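# Separate emitter holder from filter cube, stand both upright

## Task

Take the emitter holder off the filter cube, then set it upright next to the cube's remaining half, with both pieces resting flat on the table. The goal matches the reference image named manual.

## Robot and tools

Robot: two arms, left_arm and right_arm, each with six joints and a two-finger gripper. Base positions in the scene frame, in metres: left_arm at (-0.025, +0.355, +0.025), quat_wxyz (+1.000, 0, 0, -0.010); right_arm at (+0.005, -0.335, +0.002), quat_wxyz (+1.000, 0, 0, -0.022). A camera stand is fixed behind the arms.

Frames: the scene frame has its origin at table-top height, halfway between the two nominal bases. +z points up, +x points out over the table, and left_arm sits on the +y side. Image left and right do not follow the arm names. Hand positions, hand orientations, velocities and wrist-camera poses are given in each arm's own base frame. The table and fixed cameras use the scene frame. Printed hand poses can be off by a few centimetres, and more at long reach. The fingers point along the gripper's +z and open along its y. end_effector_position is the point between the pads, about 1 cm behind the tips.

Row layout: every motion command is a row of 14 numbers covering both arms, even when only one arm moves. The first 7 numbers are left_arm and the last 7 are right_arm. Each block of 7 holds six absolute joint angles in radians, in the order wrist pitch, elbow, wrist yaw, wrist roll, shoulder, waist, followed by the gripper opening. The opening is also absolute: +1 is fully open and -1 is closed. Elbow and wrist pitch carry reversed signs in every call and result.

Stated joint ranges in the arm's own signs are: waist -2.618 to 3.054, shoulder 0.000 to 3.142, elbow 0.000 to 3.142 (so -3.142 to 0 in your numbers), wrist pitch -1.571 to 1.571, wrist yaw -1.571 to 1.571, wrist roll -2.094 to 2.094. Real ends can differ by up to 0.059 rad. A target more than 0.059 rad beyond an end, and farther out than the joint already is, gets the call refused. A target past the real end is clipped to it, and the result then prints "joint sent to its limit".

Per control step, a target may lead the measured angle by at most 0.339 rad for the waist, shoulder and elbow, and 2.2 rad for the three wrist joints. If the targets would put a gripper more than 200 mm from where it is, that arm's targets are scaled back. To keep a joint where it is, resend its value from "Joint targets". To leave a gripper alone, resend its current command, because 0 is a real half-open command.

execute_actions: actions is a list of actions. Each action is up to 15 rows, and each row lasts one 1/30 s step. A short action repeats its final row until 15 steps are done. cameras is a list of camera names, ["all"], or []. An empty actions list returns the state with all images.

move: target is either one 14-number row or a list of up to 15 rows, each an absolute joint goal. All joints move in step, so the hand traces a curve. There is no collision avoidance. speed is in rad/s, from 0.01 to 12.57, default 0.5, and applies to the joint with the farthest to go. It can be one value or one per target. blend is in rad and rounds the corners at intermediate targets; 0 means stop at each. opening_speed is per second on the -1..+1 scale, at least 0.2, and closes gently. grip_force is newtons per pad, 10 to 50; it persists, and lower values close slowly. blocking=false returns early while motion continues, and a new move replaces the running one. The "move:" line reports done, off_target (resting more than 0.035 rad off), moving, held or fault, plus limits=held if steps were withheld. Neither done nor off_target proves contact.

wait: seconds from 0 to 10. Commands are held, and any running move continues.

stop: brakes a running move to rest.

zoom_image: camera is one of cam_head_left, cam_head_right, cam_high, cam_low, cam_left_wrist or cam_right_wrist. region is [x0, y0, x1, y1] in pixels of that camera's latest 896x504 image, at most 504 by 504.

show_instructions: no arguments; returns the reference images.

finished_scene: scene is the current scene number, from 1 to 2. It ends the scene for good, so the pieces must stay in place without help.

Result lines: Joint positions and Joint velocities have one block per arm, in row order, ending with the pad gap in m (0.094 when open). "within noise" means the arm is still. Joint targets are what the joints are currently being driven to. Tool commands are the present gripper commands. grip_measured uses the opening scale. Empty it reads slightly wide; on a hard part it reads a bit narrower than the part. grip_effort_nm is motor effort, negative when closing, with a lingering offset. Joint torques include gravity and wrap at ±28 N m for numbers 2, 5 and 6. "joint command not followed" means the clearance check altered targets. MOTOR HOT warns of heating. OVER-TEMPERATURE FAULT folds that arm away for the rest of the scene.

Avoid: dropping or throwing parts, releasing a moving part, or letting anything leave the table. Also avoid fast impacts with the table or fixtures, and grippers or arms touching each other. Do not let a gripper close on the other arm's fingers. Limit strain on the wrist-camera cables. Do not hold loads, stretch an arm or push against unreachable poses for long, since this heats the motors. Close slowly on parts that could break. To release, command an opening well above grip_measured. Loose objects may occasionally get a small nudge.

Each tool is called after "Emit:" by a JSON object that holds its "op" and its "data", one argument or row to a line.

Reference images:

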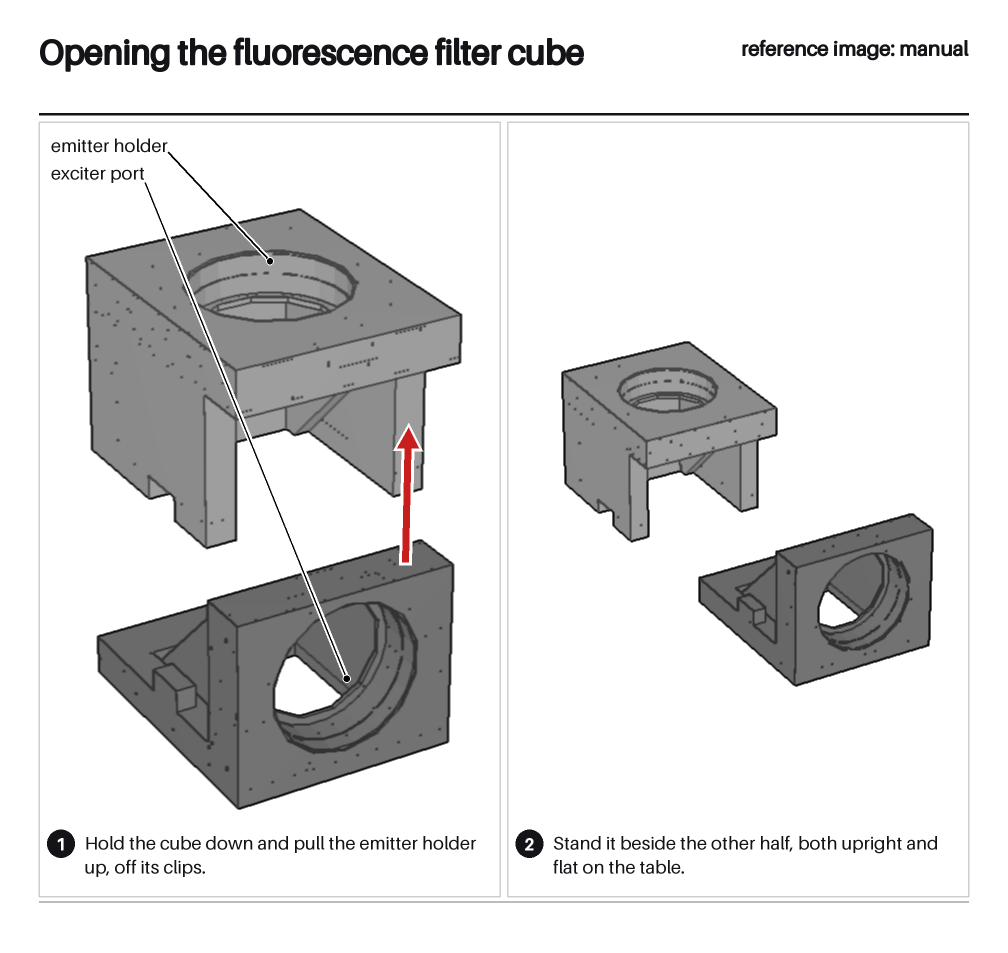

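## Session

Emit:
{"op": "execute_actions", "data": {
  "actions": []
}}

Scene clock: 0.00 s.
left_arm: end_effector_position=(+0.3882, -0.0015, +0.3983) grip_measured=+1.000 grip_effort_nm=n/a end_effector_quat_wxyz=(+0.696, +0.000, +0.718, -0.010) | right_arm: end_effector_position=(+0.4113, -0.0020, +0.1383) grip_measured=+1.000 grip_effort_nm=n/a end_effector_quat_wxyz=(+0.613, +0.024, +0.787, -0.064)
Joint names: [wrist pitch, elbow, wrist yaw, wrist roll, shoulder, waist]
Joint positions: left_arm=[0.017 -1.05 0.016 -0.013 1.064 0.001 0.094] | right_arm=[-0.799 -0.433 0.215 -0.019 1.481 0.086 0.094]
Joint velocities: within noise
Joint torques (N m): no reading
Heat: left arm: 22 °C; right arm: 23 °C.
Joint targets: left_arm=[0.019 -1.059 0.016 -0.014 1.056 0.001] | right_arm=[-0.800 -0.441 0.217 -0.020 1.473 0.086]
Tool commands: left_gripper/opening=+1.0 right_gripper/opening=+1.0

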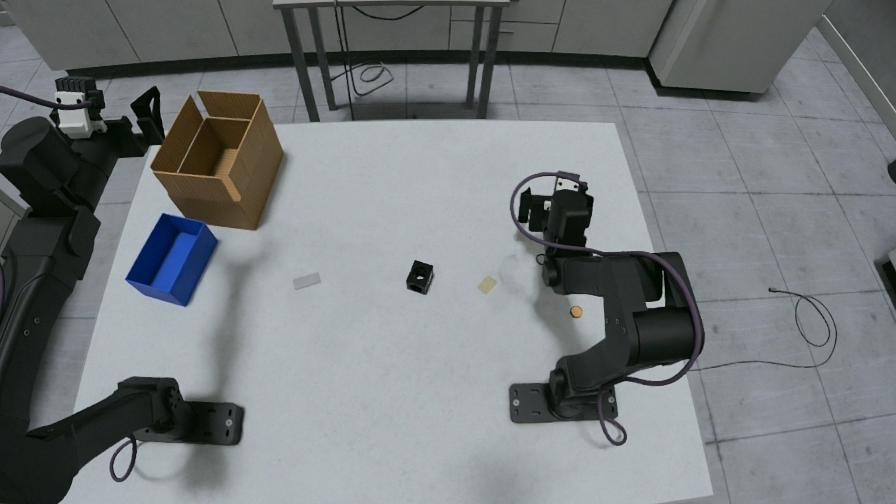

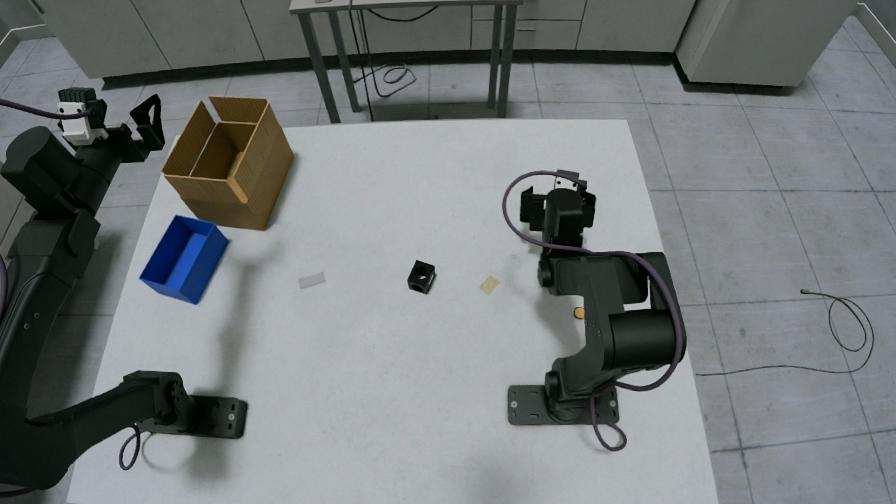

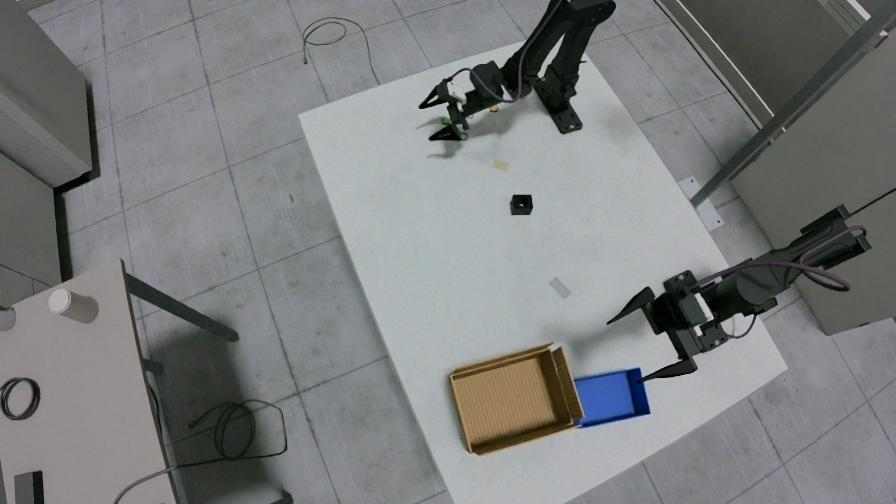

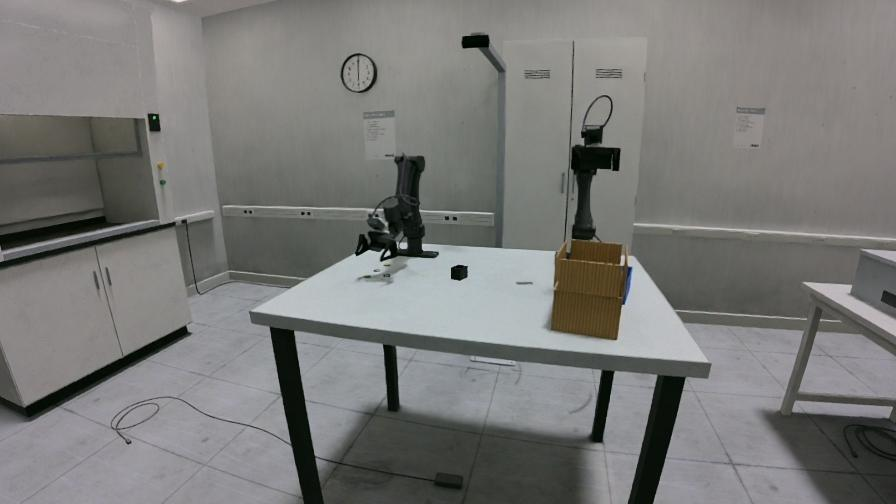

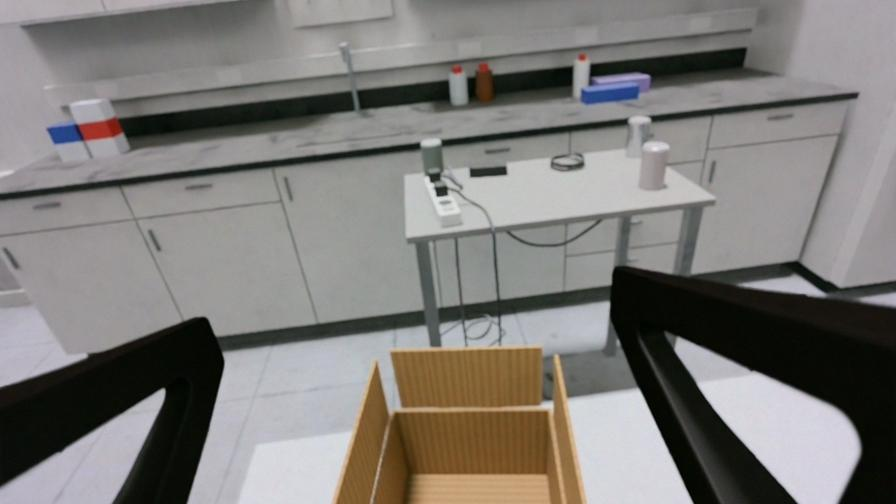

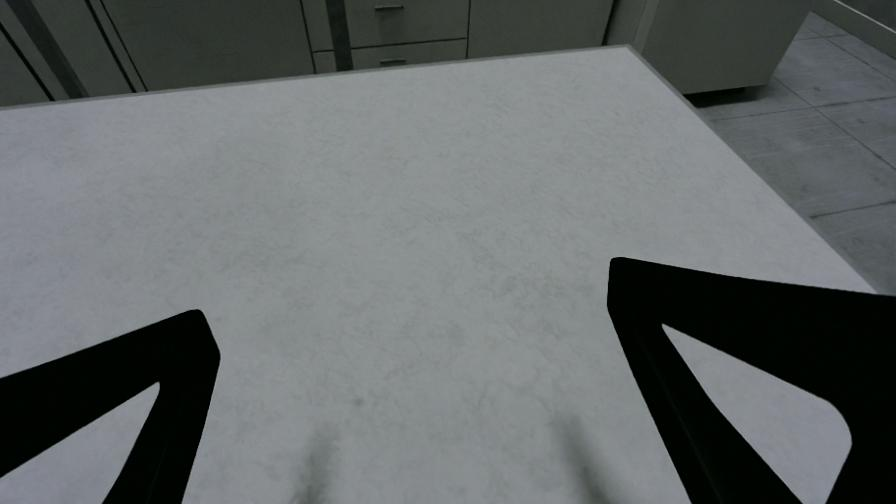

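Emit:
{"op": "zoom_image", "data": {
  "camera": "cam_head_left",
  "region": [360, 220, 480, 340]
}}

Emit:
{"op": "zoom_image", "data": {
  "camera": "cam_head_right",
  "region": [360, 220, 480, 340]
}}

Emit:
{"op": "zoom_image", "data": {
  "camera": "cam_high",
  "region": [470, 160, 570, 250]
}}

Emit:
{"op": "zoom_image", "data": {
  "camera": "cam_low",
  "region": [420, 240, 500, 300]
}}

Scaled by 4.200 from the camera's 896x504 image, which has a finer 1280x720 frame.

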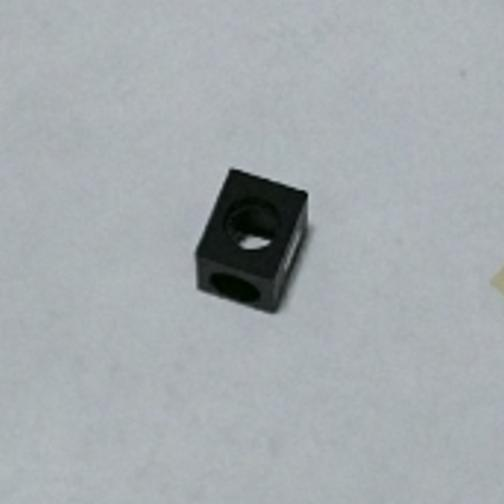

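Scaled by 4.200 from the camera's 896x504 image, which has a finer 1280x720 frame.

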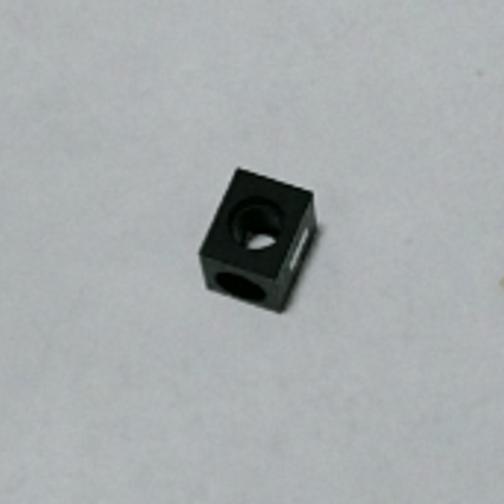

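Scaled by 5.040 from the camera's 896x504 image, which has a finer 1280x720 frame.

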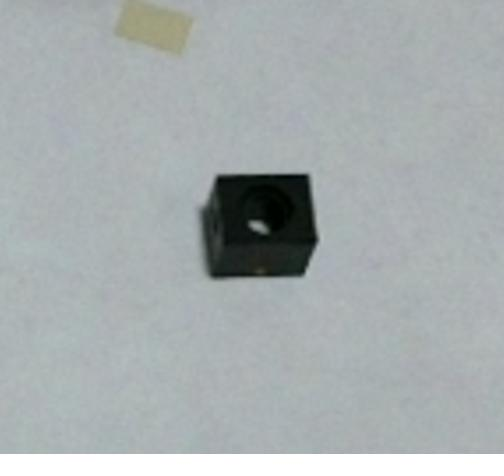

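Scaled by 6.300 from the camera's 896x504 image, which has a finer 1280x720 frame.

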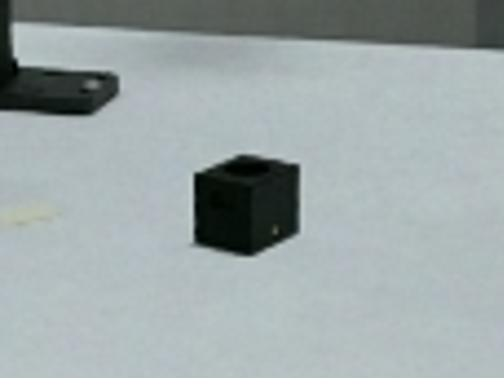

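Emit:
{"op": "move", "data": {
  "target": [
    [0.4, -1.3, 0.0, 0.0, 1.15, -0.35, 1, 0.8, -1.6, 0.1, 0.0, 1.6, 0.3, 1],
    [0.9, -1.4, 0.0, 0.0, 1.15, -0.75, 1, 1.4685, -1.8355, 0.0, 0.0, 1.937, 0.838, 1]
  ],
  "speed": 1.0,
  "blend": [0.2, 0],
  "cameras": ["all"]
}}

Scene clock: 15.90 s.
left_arm: end_effector_position=(+0.2459, -0.2256, +0.3197) grip_measured=+1.000 grip_effort_nm=0.05 end_effector_quat_wxyz=(+0.410, +0.325, +0.837, -0.162) | right_arm: end_effector_position=(+0.2427, +0.2738, +0.1476) grip_measured=+1.000 grip_effort_nm=0.01 end_effector_quat_wxyz=(+0.009, -0.413, +0.911, +0.003)
Joint names: [wrist pitch, elbow, wrist yaw, wrist roll, shoulder, waist]
Joint positions: left_arm=[0.888 -1.373 0.002 -0.005 1.143 -0.744 0.094] | right_arm=[1.439 -1.81 0.002 -0.007 1.924 0.844 0.094]
Joint torques (N m): left_arm=[-1.68 -7.45 -0.05 0.05 -1.8 -0.42] | right_arm=[0 -8.4 -0.04 0.06 -8.24 -0.58]
Heat: left arm: 25 °C; right arm: 24 °C.
Joint targets: left_arm=[0.900 -1.400 0.000 0.000 1.150 -0.750] | right_arm=[1.468 -1.835 0.000 0.000 1.937 0.838]
move: done

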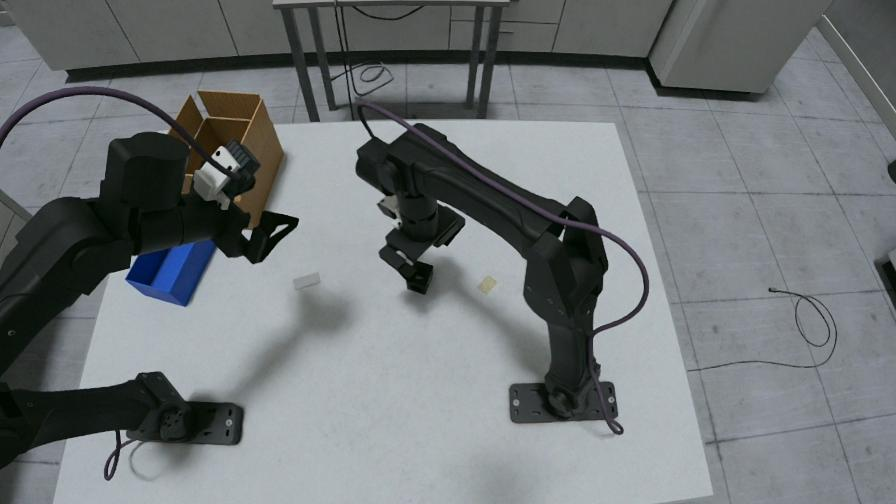

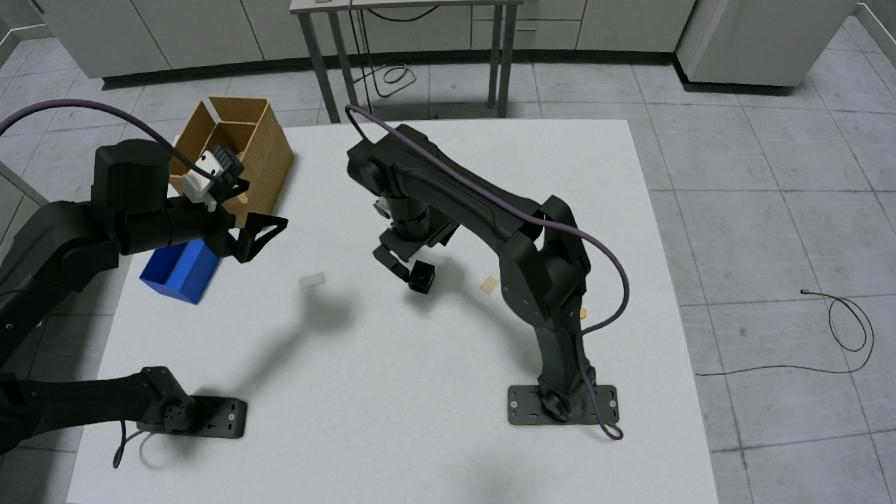

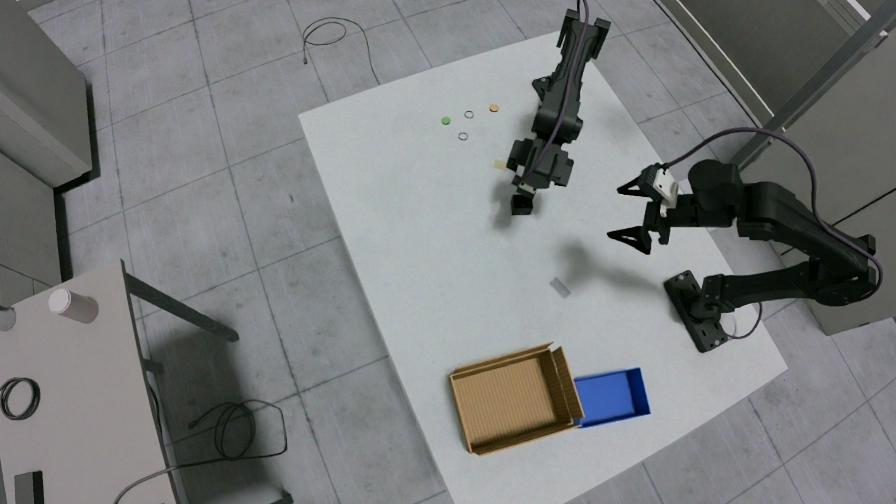

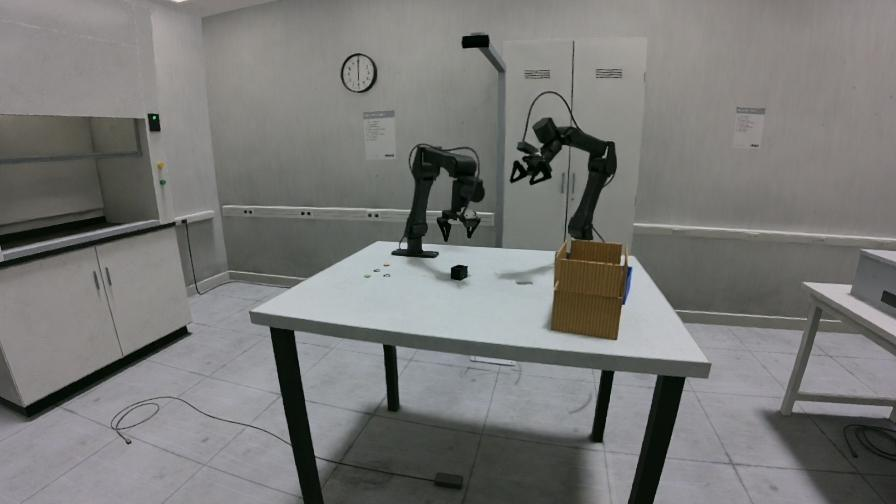

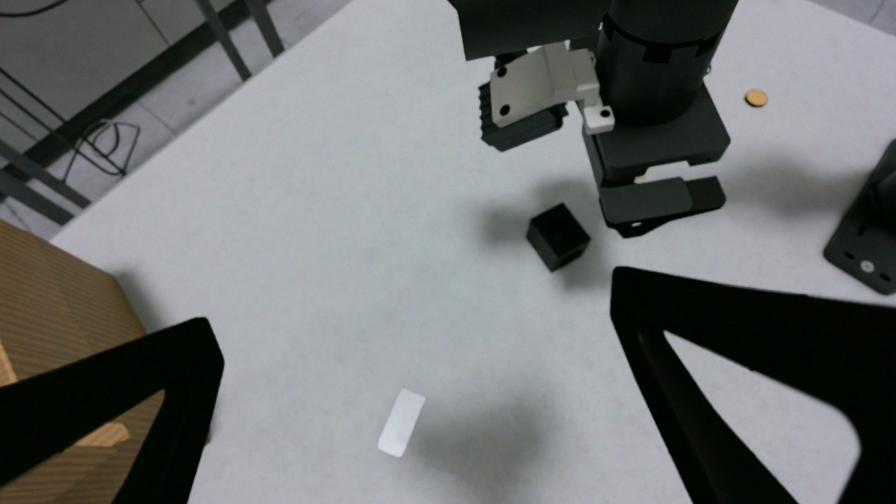

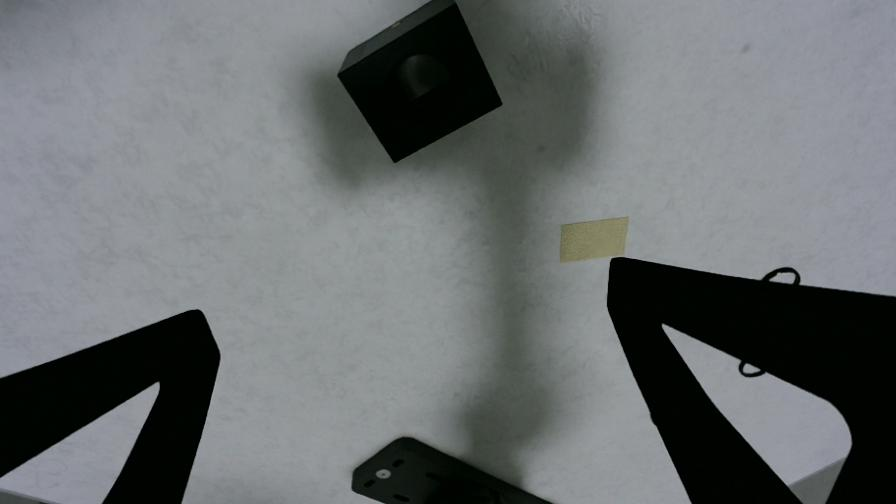

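Emit:
{"op": "zoom_image", "data": {
  "camera": "cam_right_wrist",
  "region": [300, 0, 540, 180]
}}

Emit:
{"op": "zoom_image", "data": {
  "camera": "cam_left_wrist",
  "region": [500, 180, 620, 280]
}}

Scaled by 2.100 from the camera's 896x504 image, which has a finer 1280x720 frame.

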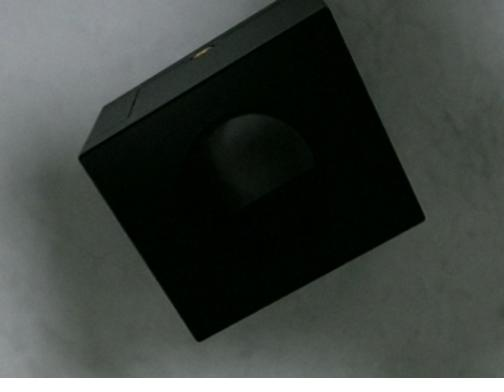

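Scaled by 4.200 from the camera's 896x504 image, which has a finer 1280x720 frame.

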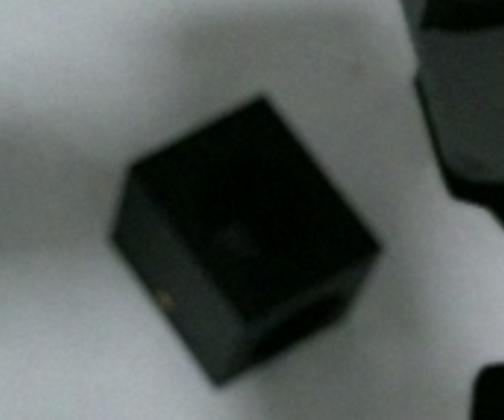

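Emit:
{"op": "zoom_image", "data": {
  "camera": "cam_high",
  "region": [480, 130, 700, 260]
}}

Emit:
{"op": "zoom_image", "data": {
  "camera": "cam_head_right",
  "region": [340, 120, 480, 300]
}}

Emit:
{"op": "zoom_image", "data": {
  "camera": "cam_low",
  "region": [400, 80, 640, 300]
}}

Emit:
{"op": "zoom_image", "data": {
  "camera": "cam_left_wrist",
  "region": [420, 0, 896, 504]
}}

Scaled by 2.291 from the camera's 896x504 image, which has a finer 1280x720 frame.

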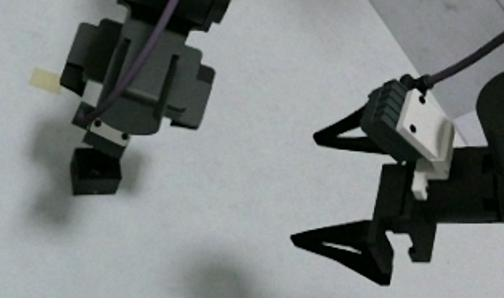

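Scaled by 2.800 from the camera's 896x504 image, which has a finer 1280x720 frame.

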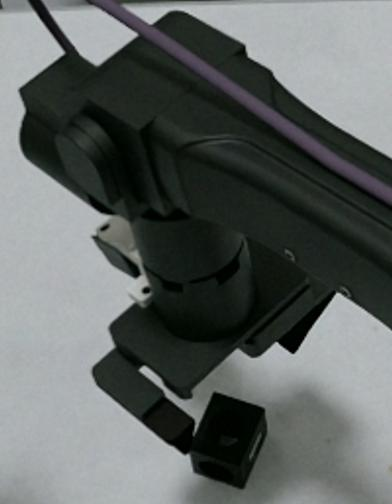

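Scaled by 2.100 from the camera's 896x504 image, which has a finer 1280x720 frame.

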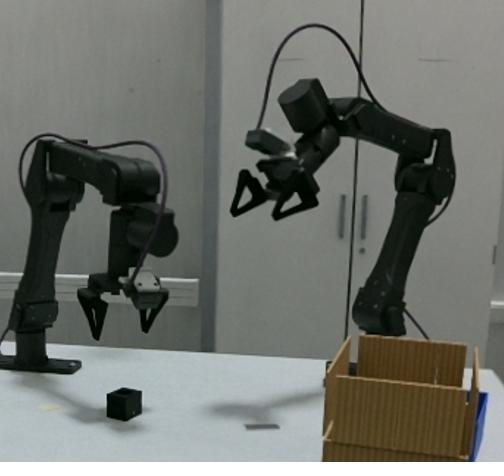

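Scaled by 1.000.

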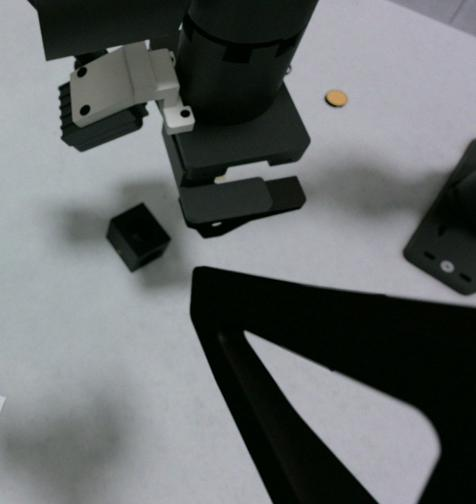

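Emit:
{"op": "move", "data": {
  "target": [0.9, -1.4, 0.0, 0.0, 1.15, -0.75, 1, 1.377, -1.817, 0.0, -1.16, 2.027, 0.838, 1],
  "speed": 1.0,
  "cameras": ["cam_head_left", "cam_left_wrist", "cam_right_wrist"]
}}

Scene clock: 29.30 s.
left_arm: end_effector_position=(+0.2458, -0.2256, +0.3196) grip_measured=+1.000 grip_effort_nm=0.05 end_effector_quat_wxyz=(+0.410, +0.325, +0.837, -0.162) | right_arm: end_effector_position=(+0.2552, +0.2877, +0.1180) grip_measured=+1.000 grip_effort_nm=0.01 end_effector_quat_wxyz=(-0.002, +0.840, -0.543, +0.001)
Joint names: [wrist pitch, elbow, wrist yaw, wrist roll, shoulder, waist]
Joint positions: left_arm=[0.888 -1.373 0.002 -0.005 1.143 -0.744 0.094] | right_arm=[1.369 -1.81 0.002 -1.15 2.008 0.844 0.094]
Joint torques (N m): left_arm=[-1.68 -7.45 -0.06 0.04 -1.8 -0.49] | right_arm=[-0.2 -6.6 -0.03 -0.12 -8.44 -0.58]
Heat: left arm: 26 °C; right arm: 23 °C.
Joint targets: left_arm=[0.900 -1.400 0.000 0.000 1.150 -0.750] | right_arm=[1.377 -1.817 0.000 -1.160 2.027 0.838]
move: done
Images, in order (width x height): cam_head_left 896x504, cam_left_wrist 896x504, cam_right_wrist 896x504.

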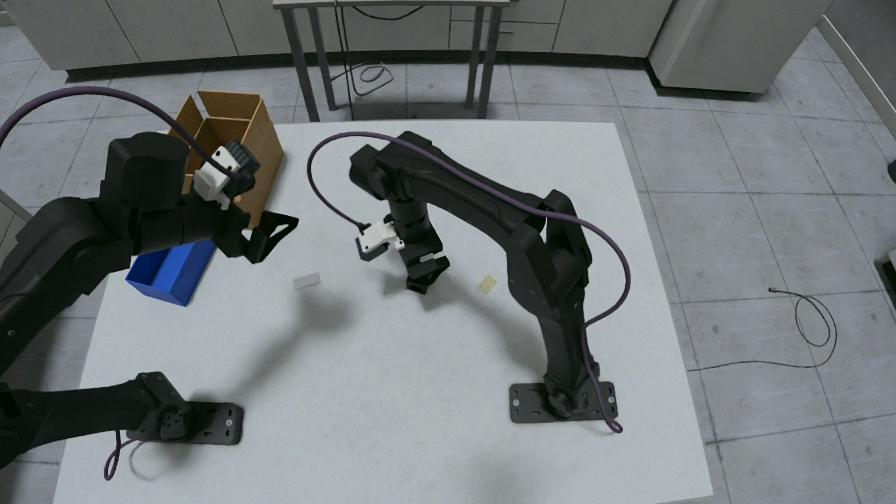

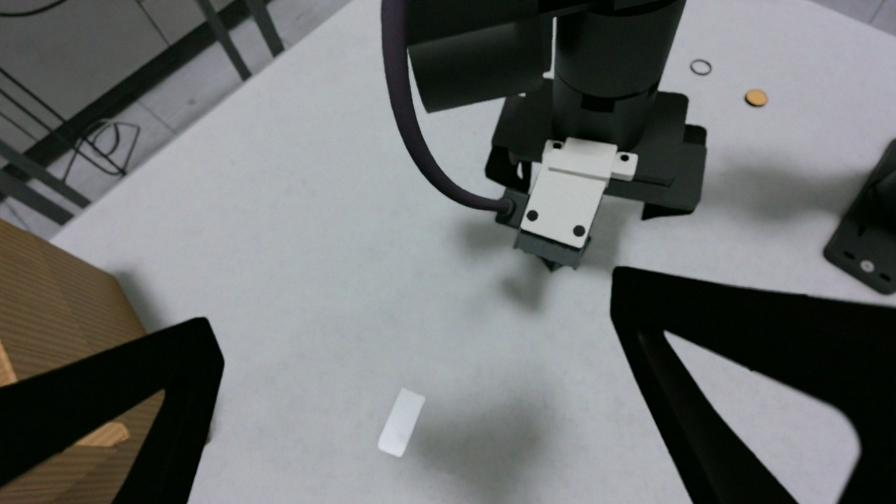

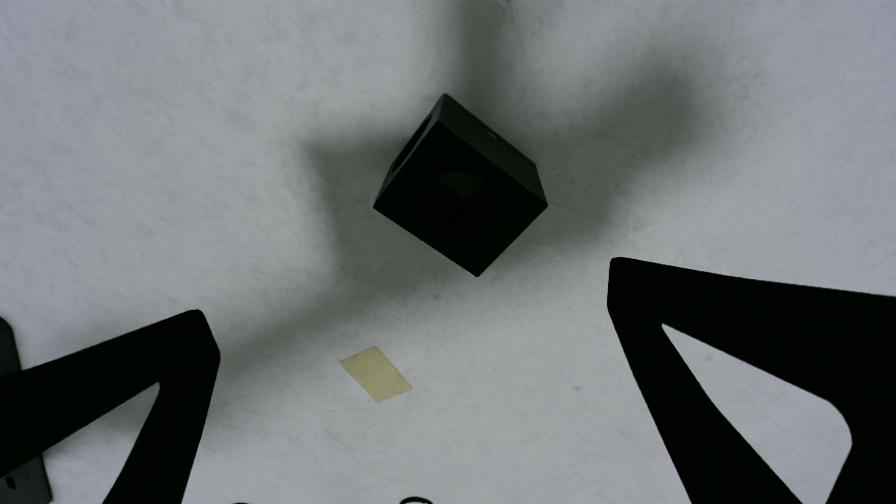

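Emit:
{"op": "move", "data": {
  "target": [0.9, -1.4, 0.0, 0.0, 1.15, -0.75, 1, 1.385, -1.825, 0.0, 1.165, 2.027, 0.838, 1],
  "speed": 1.5,
  "cameras": ["cam_head_left", "cam_left_wrist", "cam_right_wrist"]
}}

Scene clock: 32.60 s.
left_arm: end_effector_position=(+0.2458, -0.2256, +0.3196) grip_measured=+1.000 grip_effort_nm=0.05 end_effector_quat_wxyz=(+0.410, +0.325, +0.837, -0.162) | right_arm: end_effector_position=(+0.2547, +0.2882, +0.1180) grip_measured=+1.000 grip_effort_nm=0.00 end_effector_quat_wxyz=(+0.000, +0.154, +0.988, +0.002)
Joint names: [wrist pitch, elbow, wrist yaw, wrist roll, shoulder, waist]
Joint positions: left_arm=[0.888 -1.373 0.002 -0.005 1.143 -0.744 0.094] | right_arm=[1.369 -1.81 -0.002 1.153 2.008 0.844 0.094]
Joint torques (N m): left_arm=[-1.68 -7.43 -0.05 0.02 -1.81 -0.38] | right_arm=[-0.12 -7.34 0 0.11 -8.49 -0.55]
Heat: left arm: 26 °C; right arm: 23 °C.
Joint targets: left_arm=[0.900 -1.400 0.000 0.000 1.150 -0.750] | right_arm=[1.385 -1.825 0.000 1.165 2.027 0.838]
move: done
Images, in order (width x height): cam_head_left 896x504, cam_left_wrist 896x504, cam_right_wrist 896x504.

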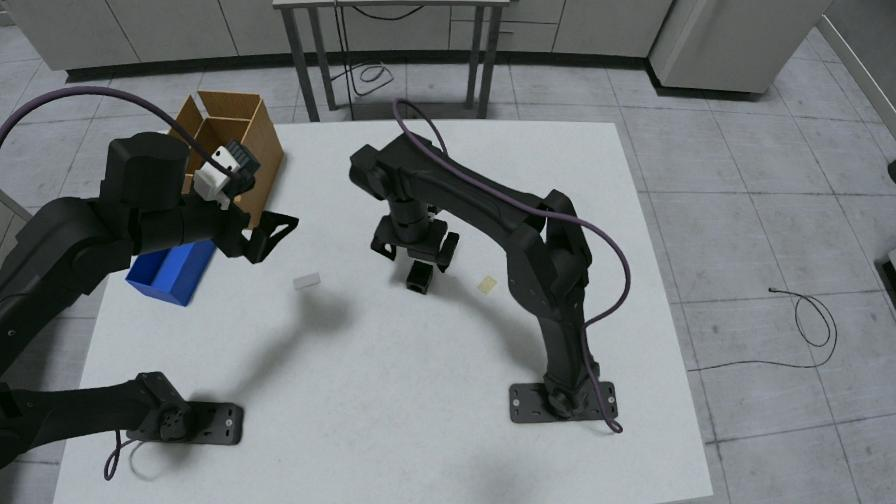

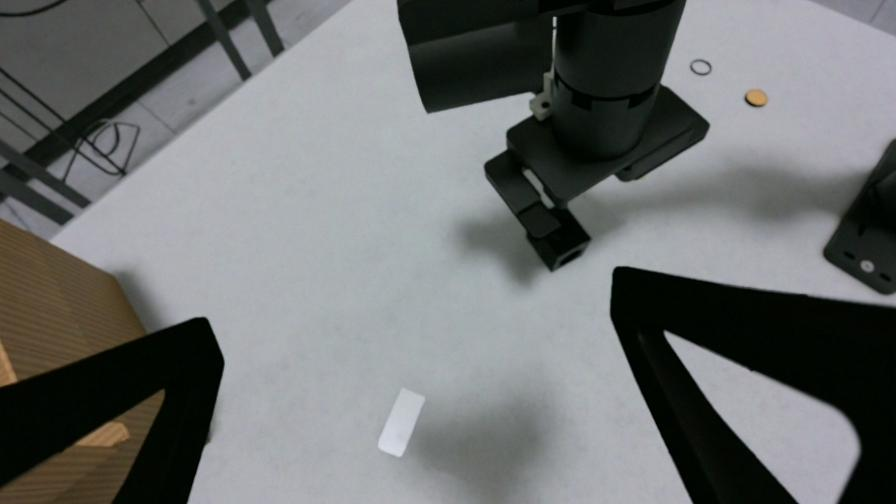

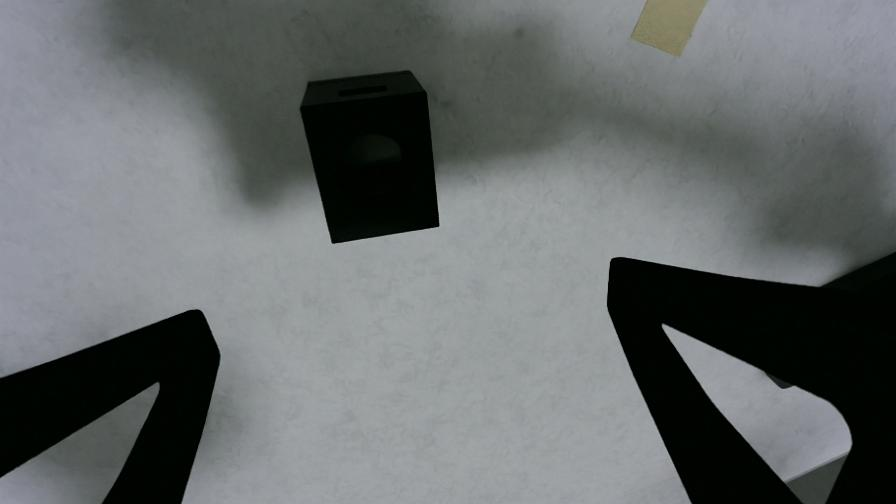

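Emit:
{"op": "zoom_image", "data": {
  "camera": "cam_right_wrist",
  "region": [280, 50, 460, 260]
}}

Emit:
{"op": "zoom_image", "data": {
  "camera": "cam_left_wrist",
  "region": [500, 170, 620, 290]
}}

Scaled by 2.400 from the camera's 896x504 image, which has a finer 1280x720 frame.

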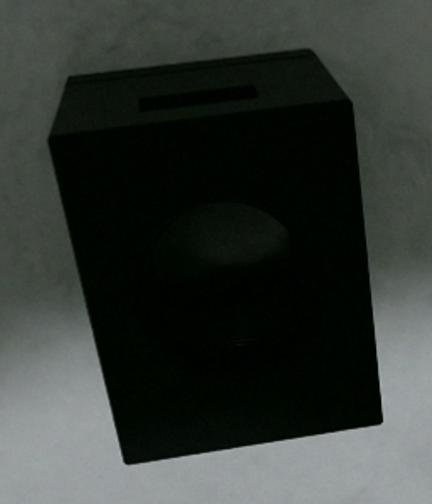

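Scaled by 4.200 from the camera's 896x504 image, which has a finer 1280x720 frame.

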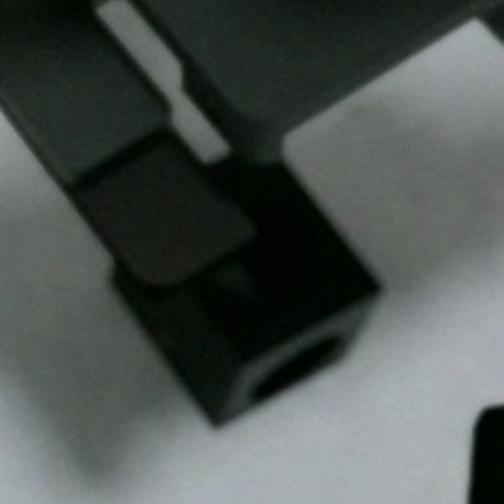

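Emit:
{"op": "move", "data": {
  "target": [0.9, -1.4, 0.0, 0.0, 1.15, -0.75, 1, 1.199, -1.7276, 0.0, 1.1465, 2.119, 0.8195, 1],
  "speed": 0.6,
  "cameras": ["cam_head_left", "cam_left_wrist", "cam_right_wrist"]
}}

Scene clock: 52.23 s.
left_arm: end_effector_position=(+0.2458, -0.2256, +0.3196) grip_measured=+1.000 grip_effort_nm=0.05 end_effector_quat_wxyz=(+0.410, +0.325, +0.837, -0.162) | right_arm: end_effector_position=(+0.2743, +0.2998, +0.0600) grip_measured=+1.000 grip_effort_nm=0.00 end_effector_quat_wxyz=(+0.000, +0.160, +0.987, +0.002)
Joint names: [wrist pitch, elbow, wrist yaw, wrist roll, shoulder, waist]
Joint positions: left_arm=[0.888 -1.373 0.002 -0.005 1.143 -0.744 0.094] | right_arm=[1.189 -1.733 -0.002 1.149 2.11 0.826 0.094]
Joint torques (N m): left_arm=[-1.69 -7.43 -0.04 0.03 -1.74 -0.42] | right_arm=[-0.16 -5.38 0.02 -0.04 -10.07 -0.64]
Heat: left arm: 27 °C; right arm: 23 °C.
Joint targets: left_arm=[0.900 -1.400 0.000 0.000 1.150 -0.750] | right_arm=[1.199 -1.728 0.000 1.147 2.119 0.819]
move: done
Images, in order (width x height): cam_head_left 896x504, cam_left_wrist 896x504, cam_right_wrist 896x504.

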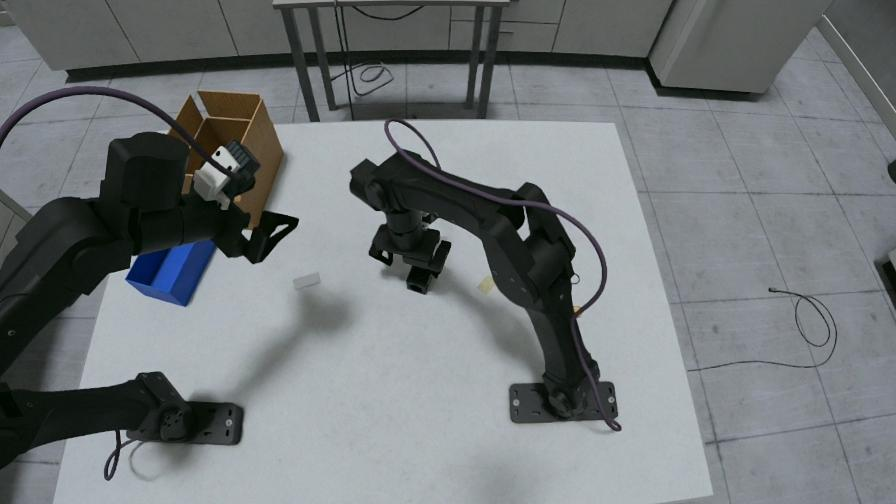

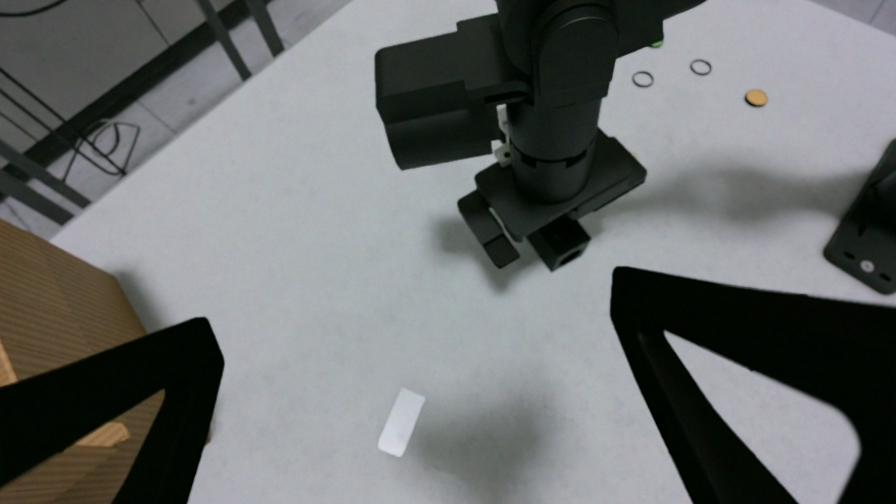

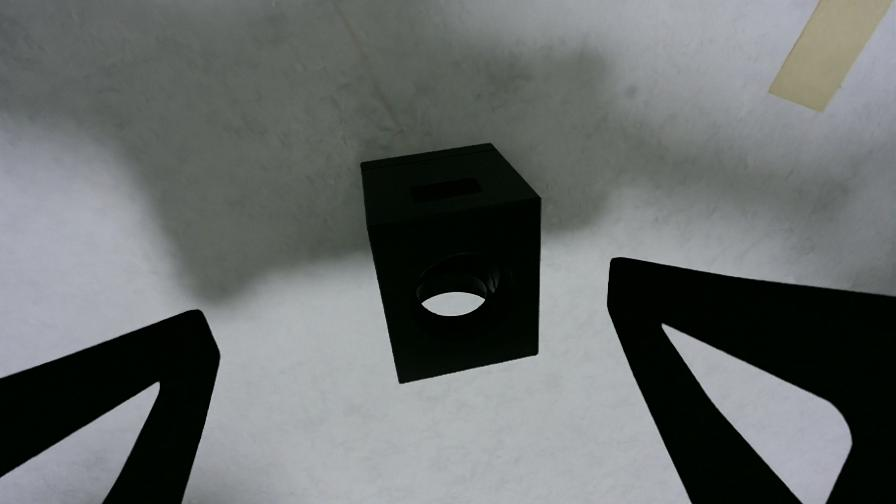

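Emit:
{"op": "move", "data": {
  "target": [0.9, -1.4, 0.0, 0.0, 1.15, -0.75, 1, 1.193, -1.6945, 0.0, 1.06, 2.091, 0.791, 1],
  "speed": 0.6,
  "cameras": ["cam_left_wrist", "cam_right_wrist"]
}}

Scene clock: 57.30 s.
left_arm: end_effector_position=(+0.2458, -0.2256, +0.3196) grip_measured=+1.000 grip_effort_nm=0.05 end_effector_quat_wxyz=(+0.410, +0.325, +0.837, -0.162) | right_arm: end_effector_position=(+0.2786, +0.2869, +0.0532) grip_measured=+1.000 grip_effort_nm=0.00 end_effector_quat_wxyz=(-0.007, +0.133, +0.991, -0.006)
Joint names: [wrist pitch, elbow, wrist yaw, wrist roll, shoulder, waist]
Joint positions: left_arm=[0.888 -1.373 0.002 -0.005 1.143 -0.744 0.094] | right_arm=[1.183 -1.705 -0.004 1.063 2.11 0.796 0.094]
Joint torques (N m): left_arm=[-1.67 -7.43 -0.06 0.04 -1.78 -0.39] | right_arm=[-0.14 -4.9 0.02 -0.02 -12.33 -0.47]
Heat: left arm: 27 °C; right arm: 23 °C.
Joint targets: left_arm=[0.900 -1.400 0.000 0.000 1.150 -0.750] | right_arm=[1.193 -1.695 0.000 1.060 2.091 0.791]
move: done
Images, in order (width x height): cam_left_wrist 896x504, cam_right_wrist 896x504.

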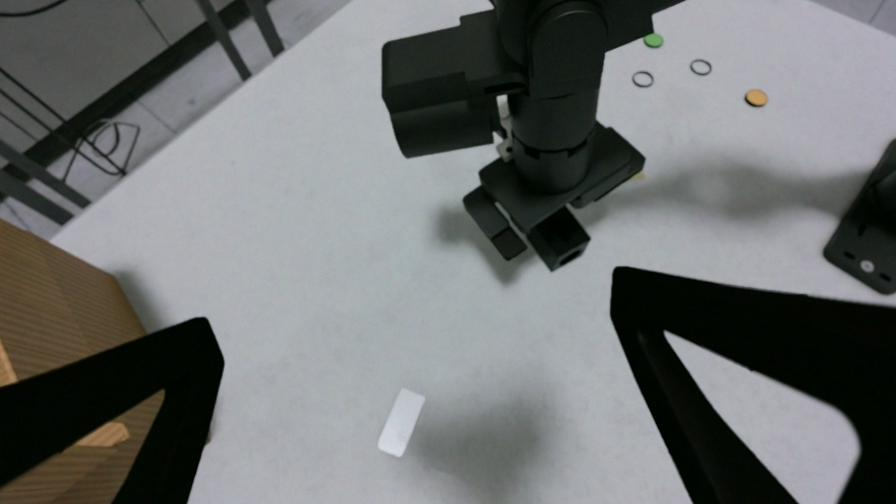

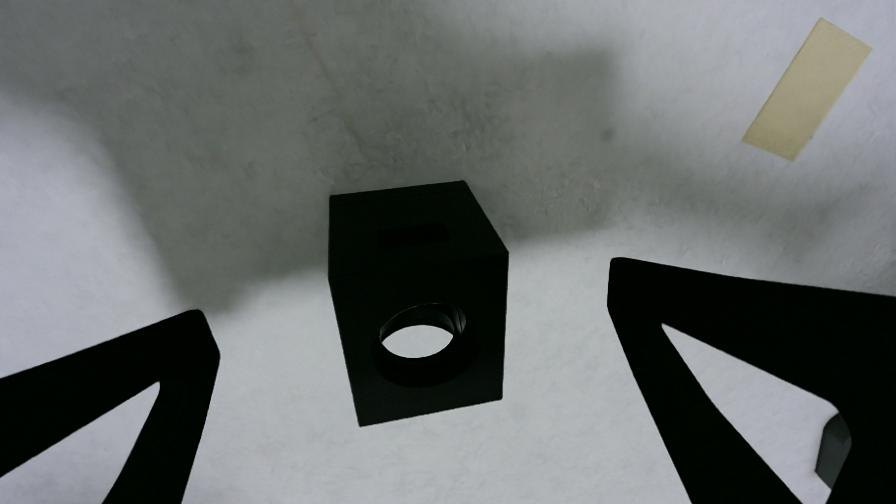

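Emit:
{"op": "move", "data": {
  "target": [0.9, -1.4, 0.0, 0.0, 1.15, -0.75, 1, 1.069, -1.5986, 0.0, 1.06, 2.127, 0.789, 1],
  "speed": 0.3,
  "cameras": ["cam_left_wrist", "cam_right_wrist"]
}}

Scene clock: 59.67 s.
left_arm: end_effector_position=(+0.2458, -0.2256, +0.3196) grip_measured=+1.000 grip_effort_nm=0.05 end_effector_quat_wxyz=(+0.410, +0.325, +0.837, -0.162) | right_arm: end_effector_position=(+0.2796, +0.2879, +0.0292) grip_measured=+1.000 grip_effort_nm=0.00 end_effector_quat_wxyz=(+0.001, +0.133, +0.991, +0.005)
Joint names: [wrist pitch, elbow, wrist yaw, wrist roll, shoulder, waist]
Joint positions: left_arm=[0.888 -1.373 0.002 -0.005 1.143 -0.744 0.094] | right_arm=[1.06 -1.608 -0.004 1.062 2.11 0.796 0.094]
Joint torques (N m): left_arm=[-1.67 -7.43 -0.06 0.04 -1.77 -0.43] | right_arm=[-0.2 -4.86 0.05 -0.03 -9.32 -0.62]
Heat: left arm: 27 °C; right arm: 23 °C.
Joint targets: left_arm=[0.900 -1.400 0.000 0.000 1.150 -0.750] | right_arm=[1.069 -1.599 0.000 1.060 2.127 0.789]
move: done
Images, in order (width x height): cam_left_wrist 896x504, cam_right_wrist 896x504.

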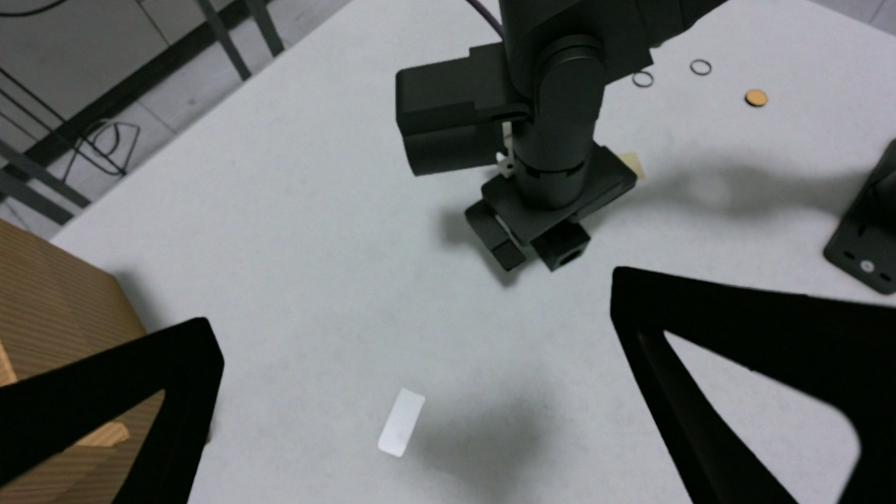

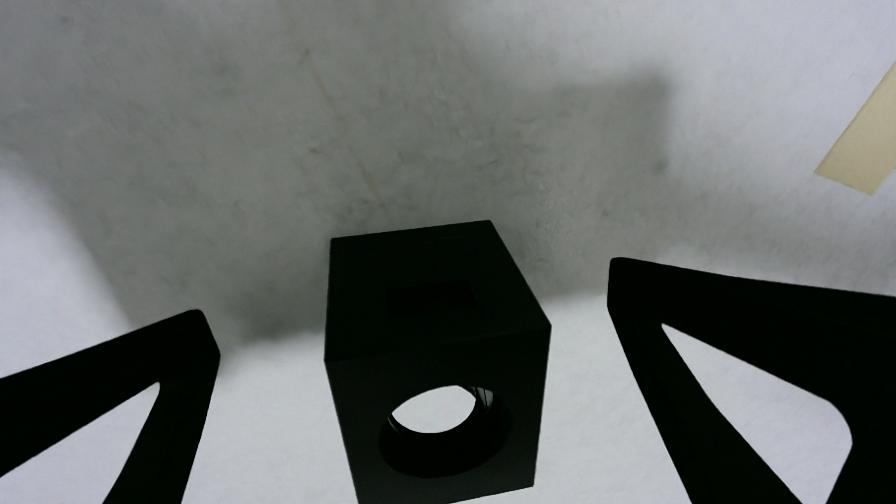

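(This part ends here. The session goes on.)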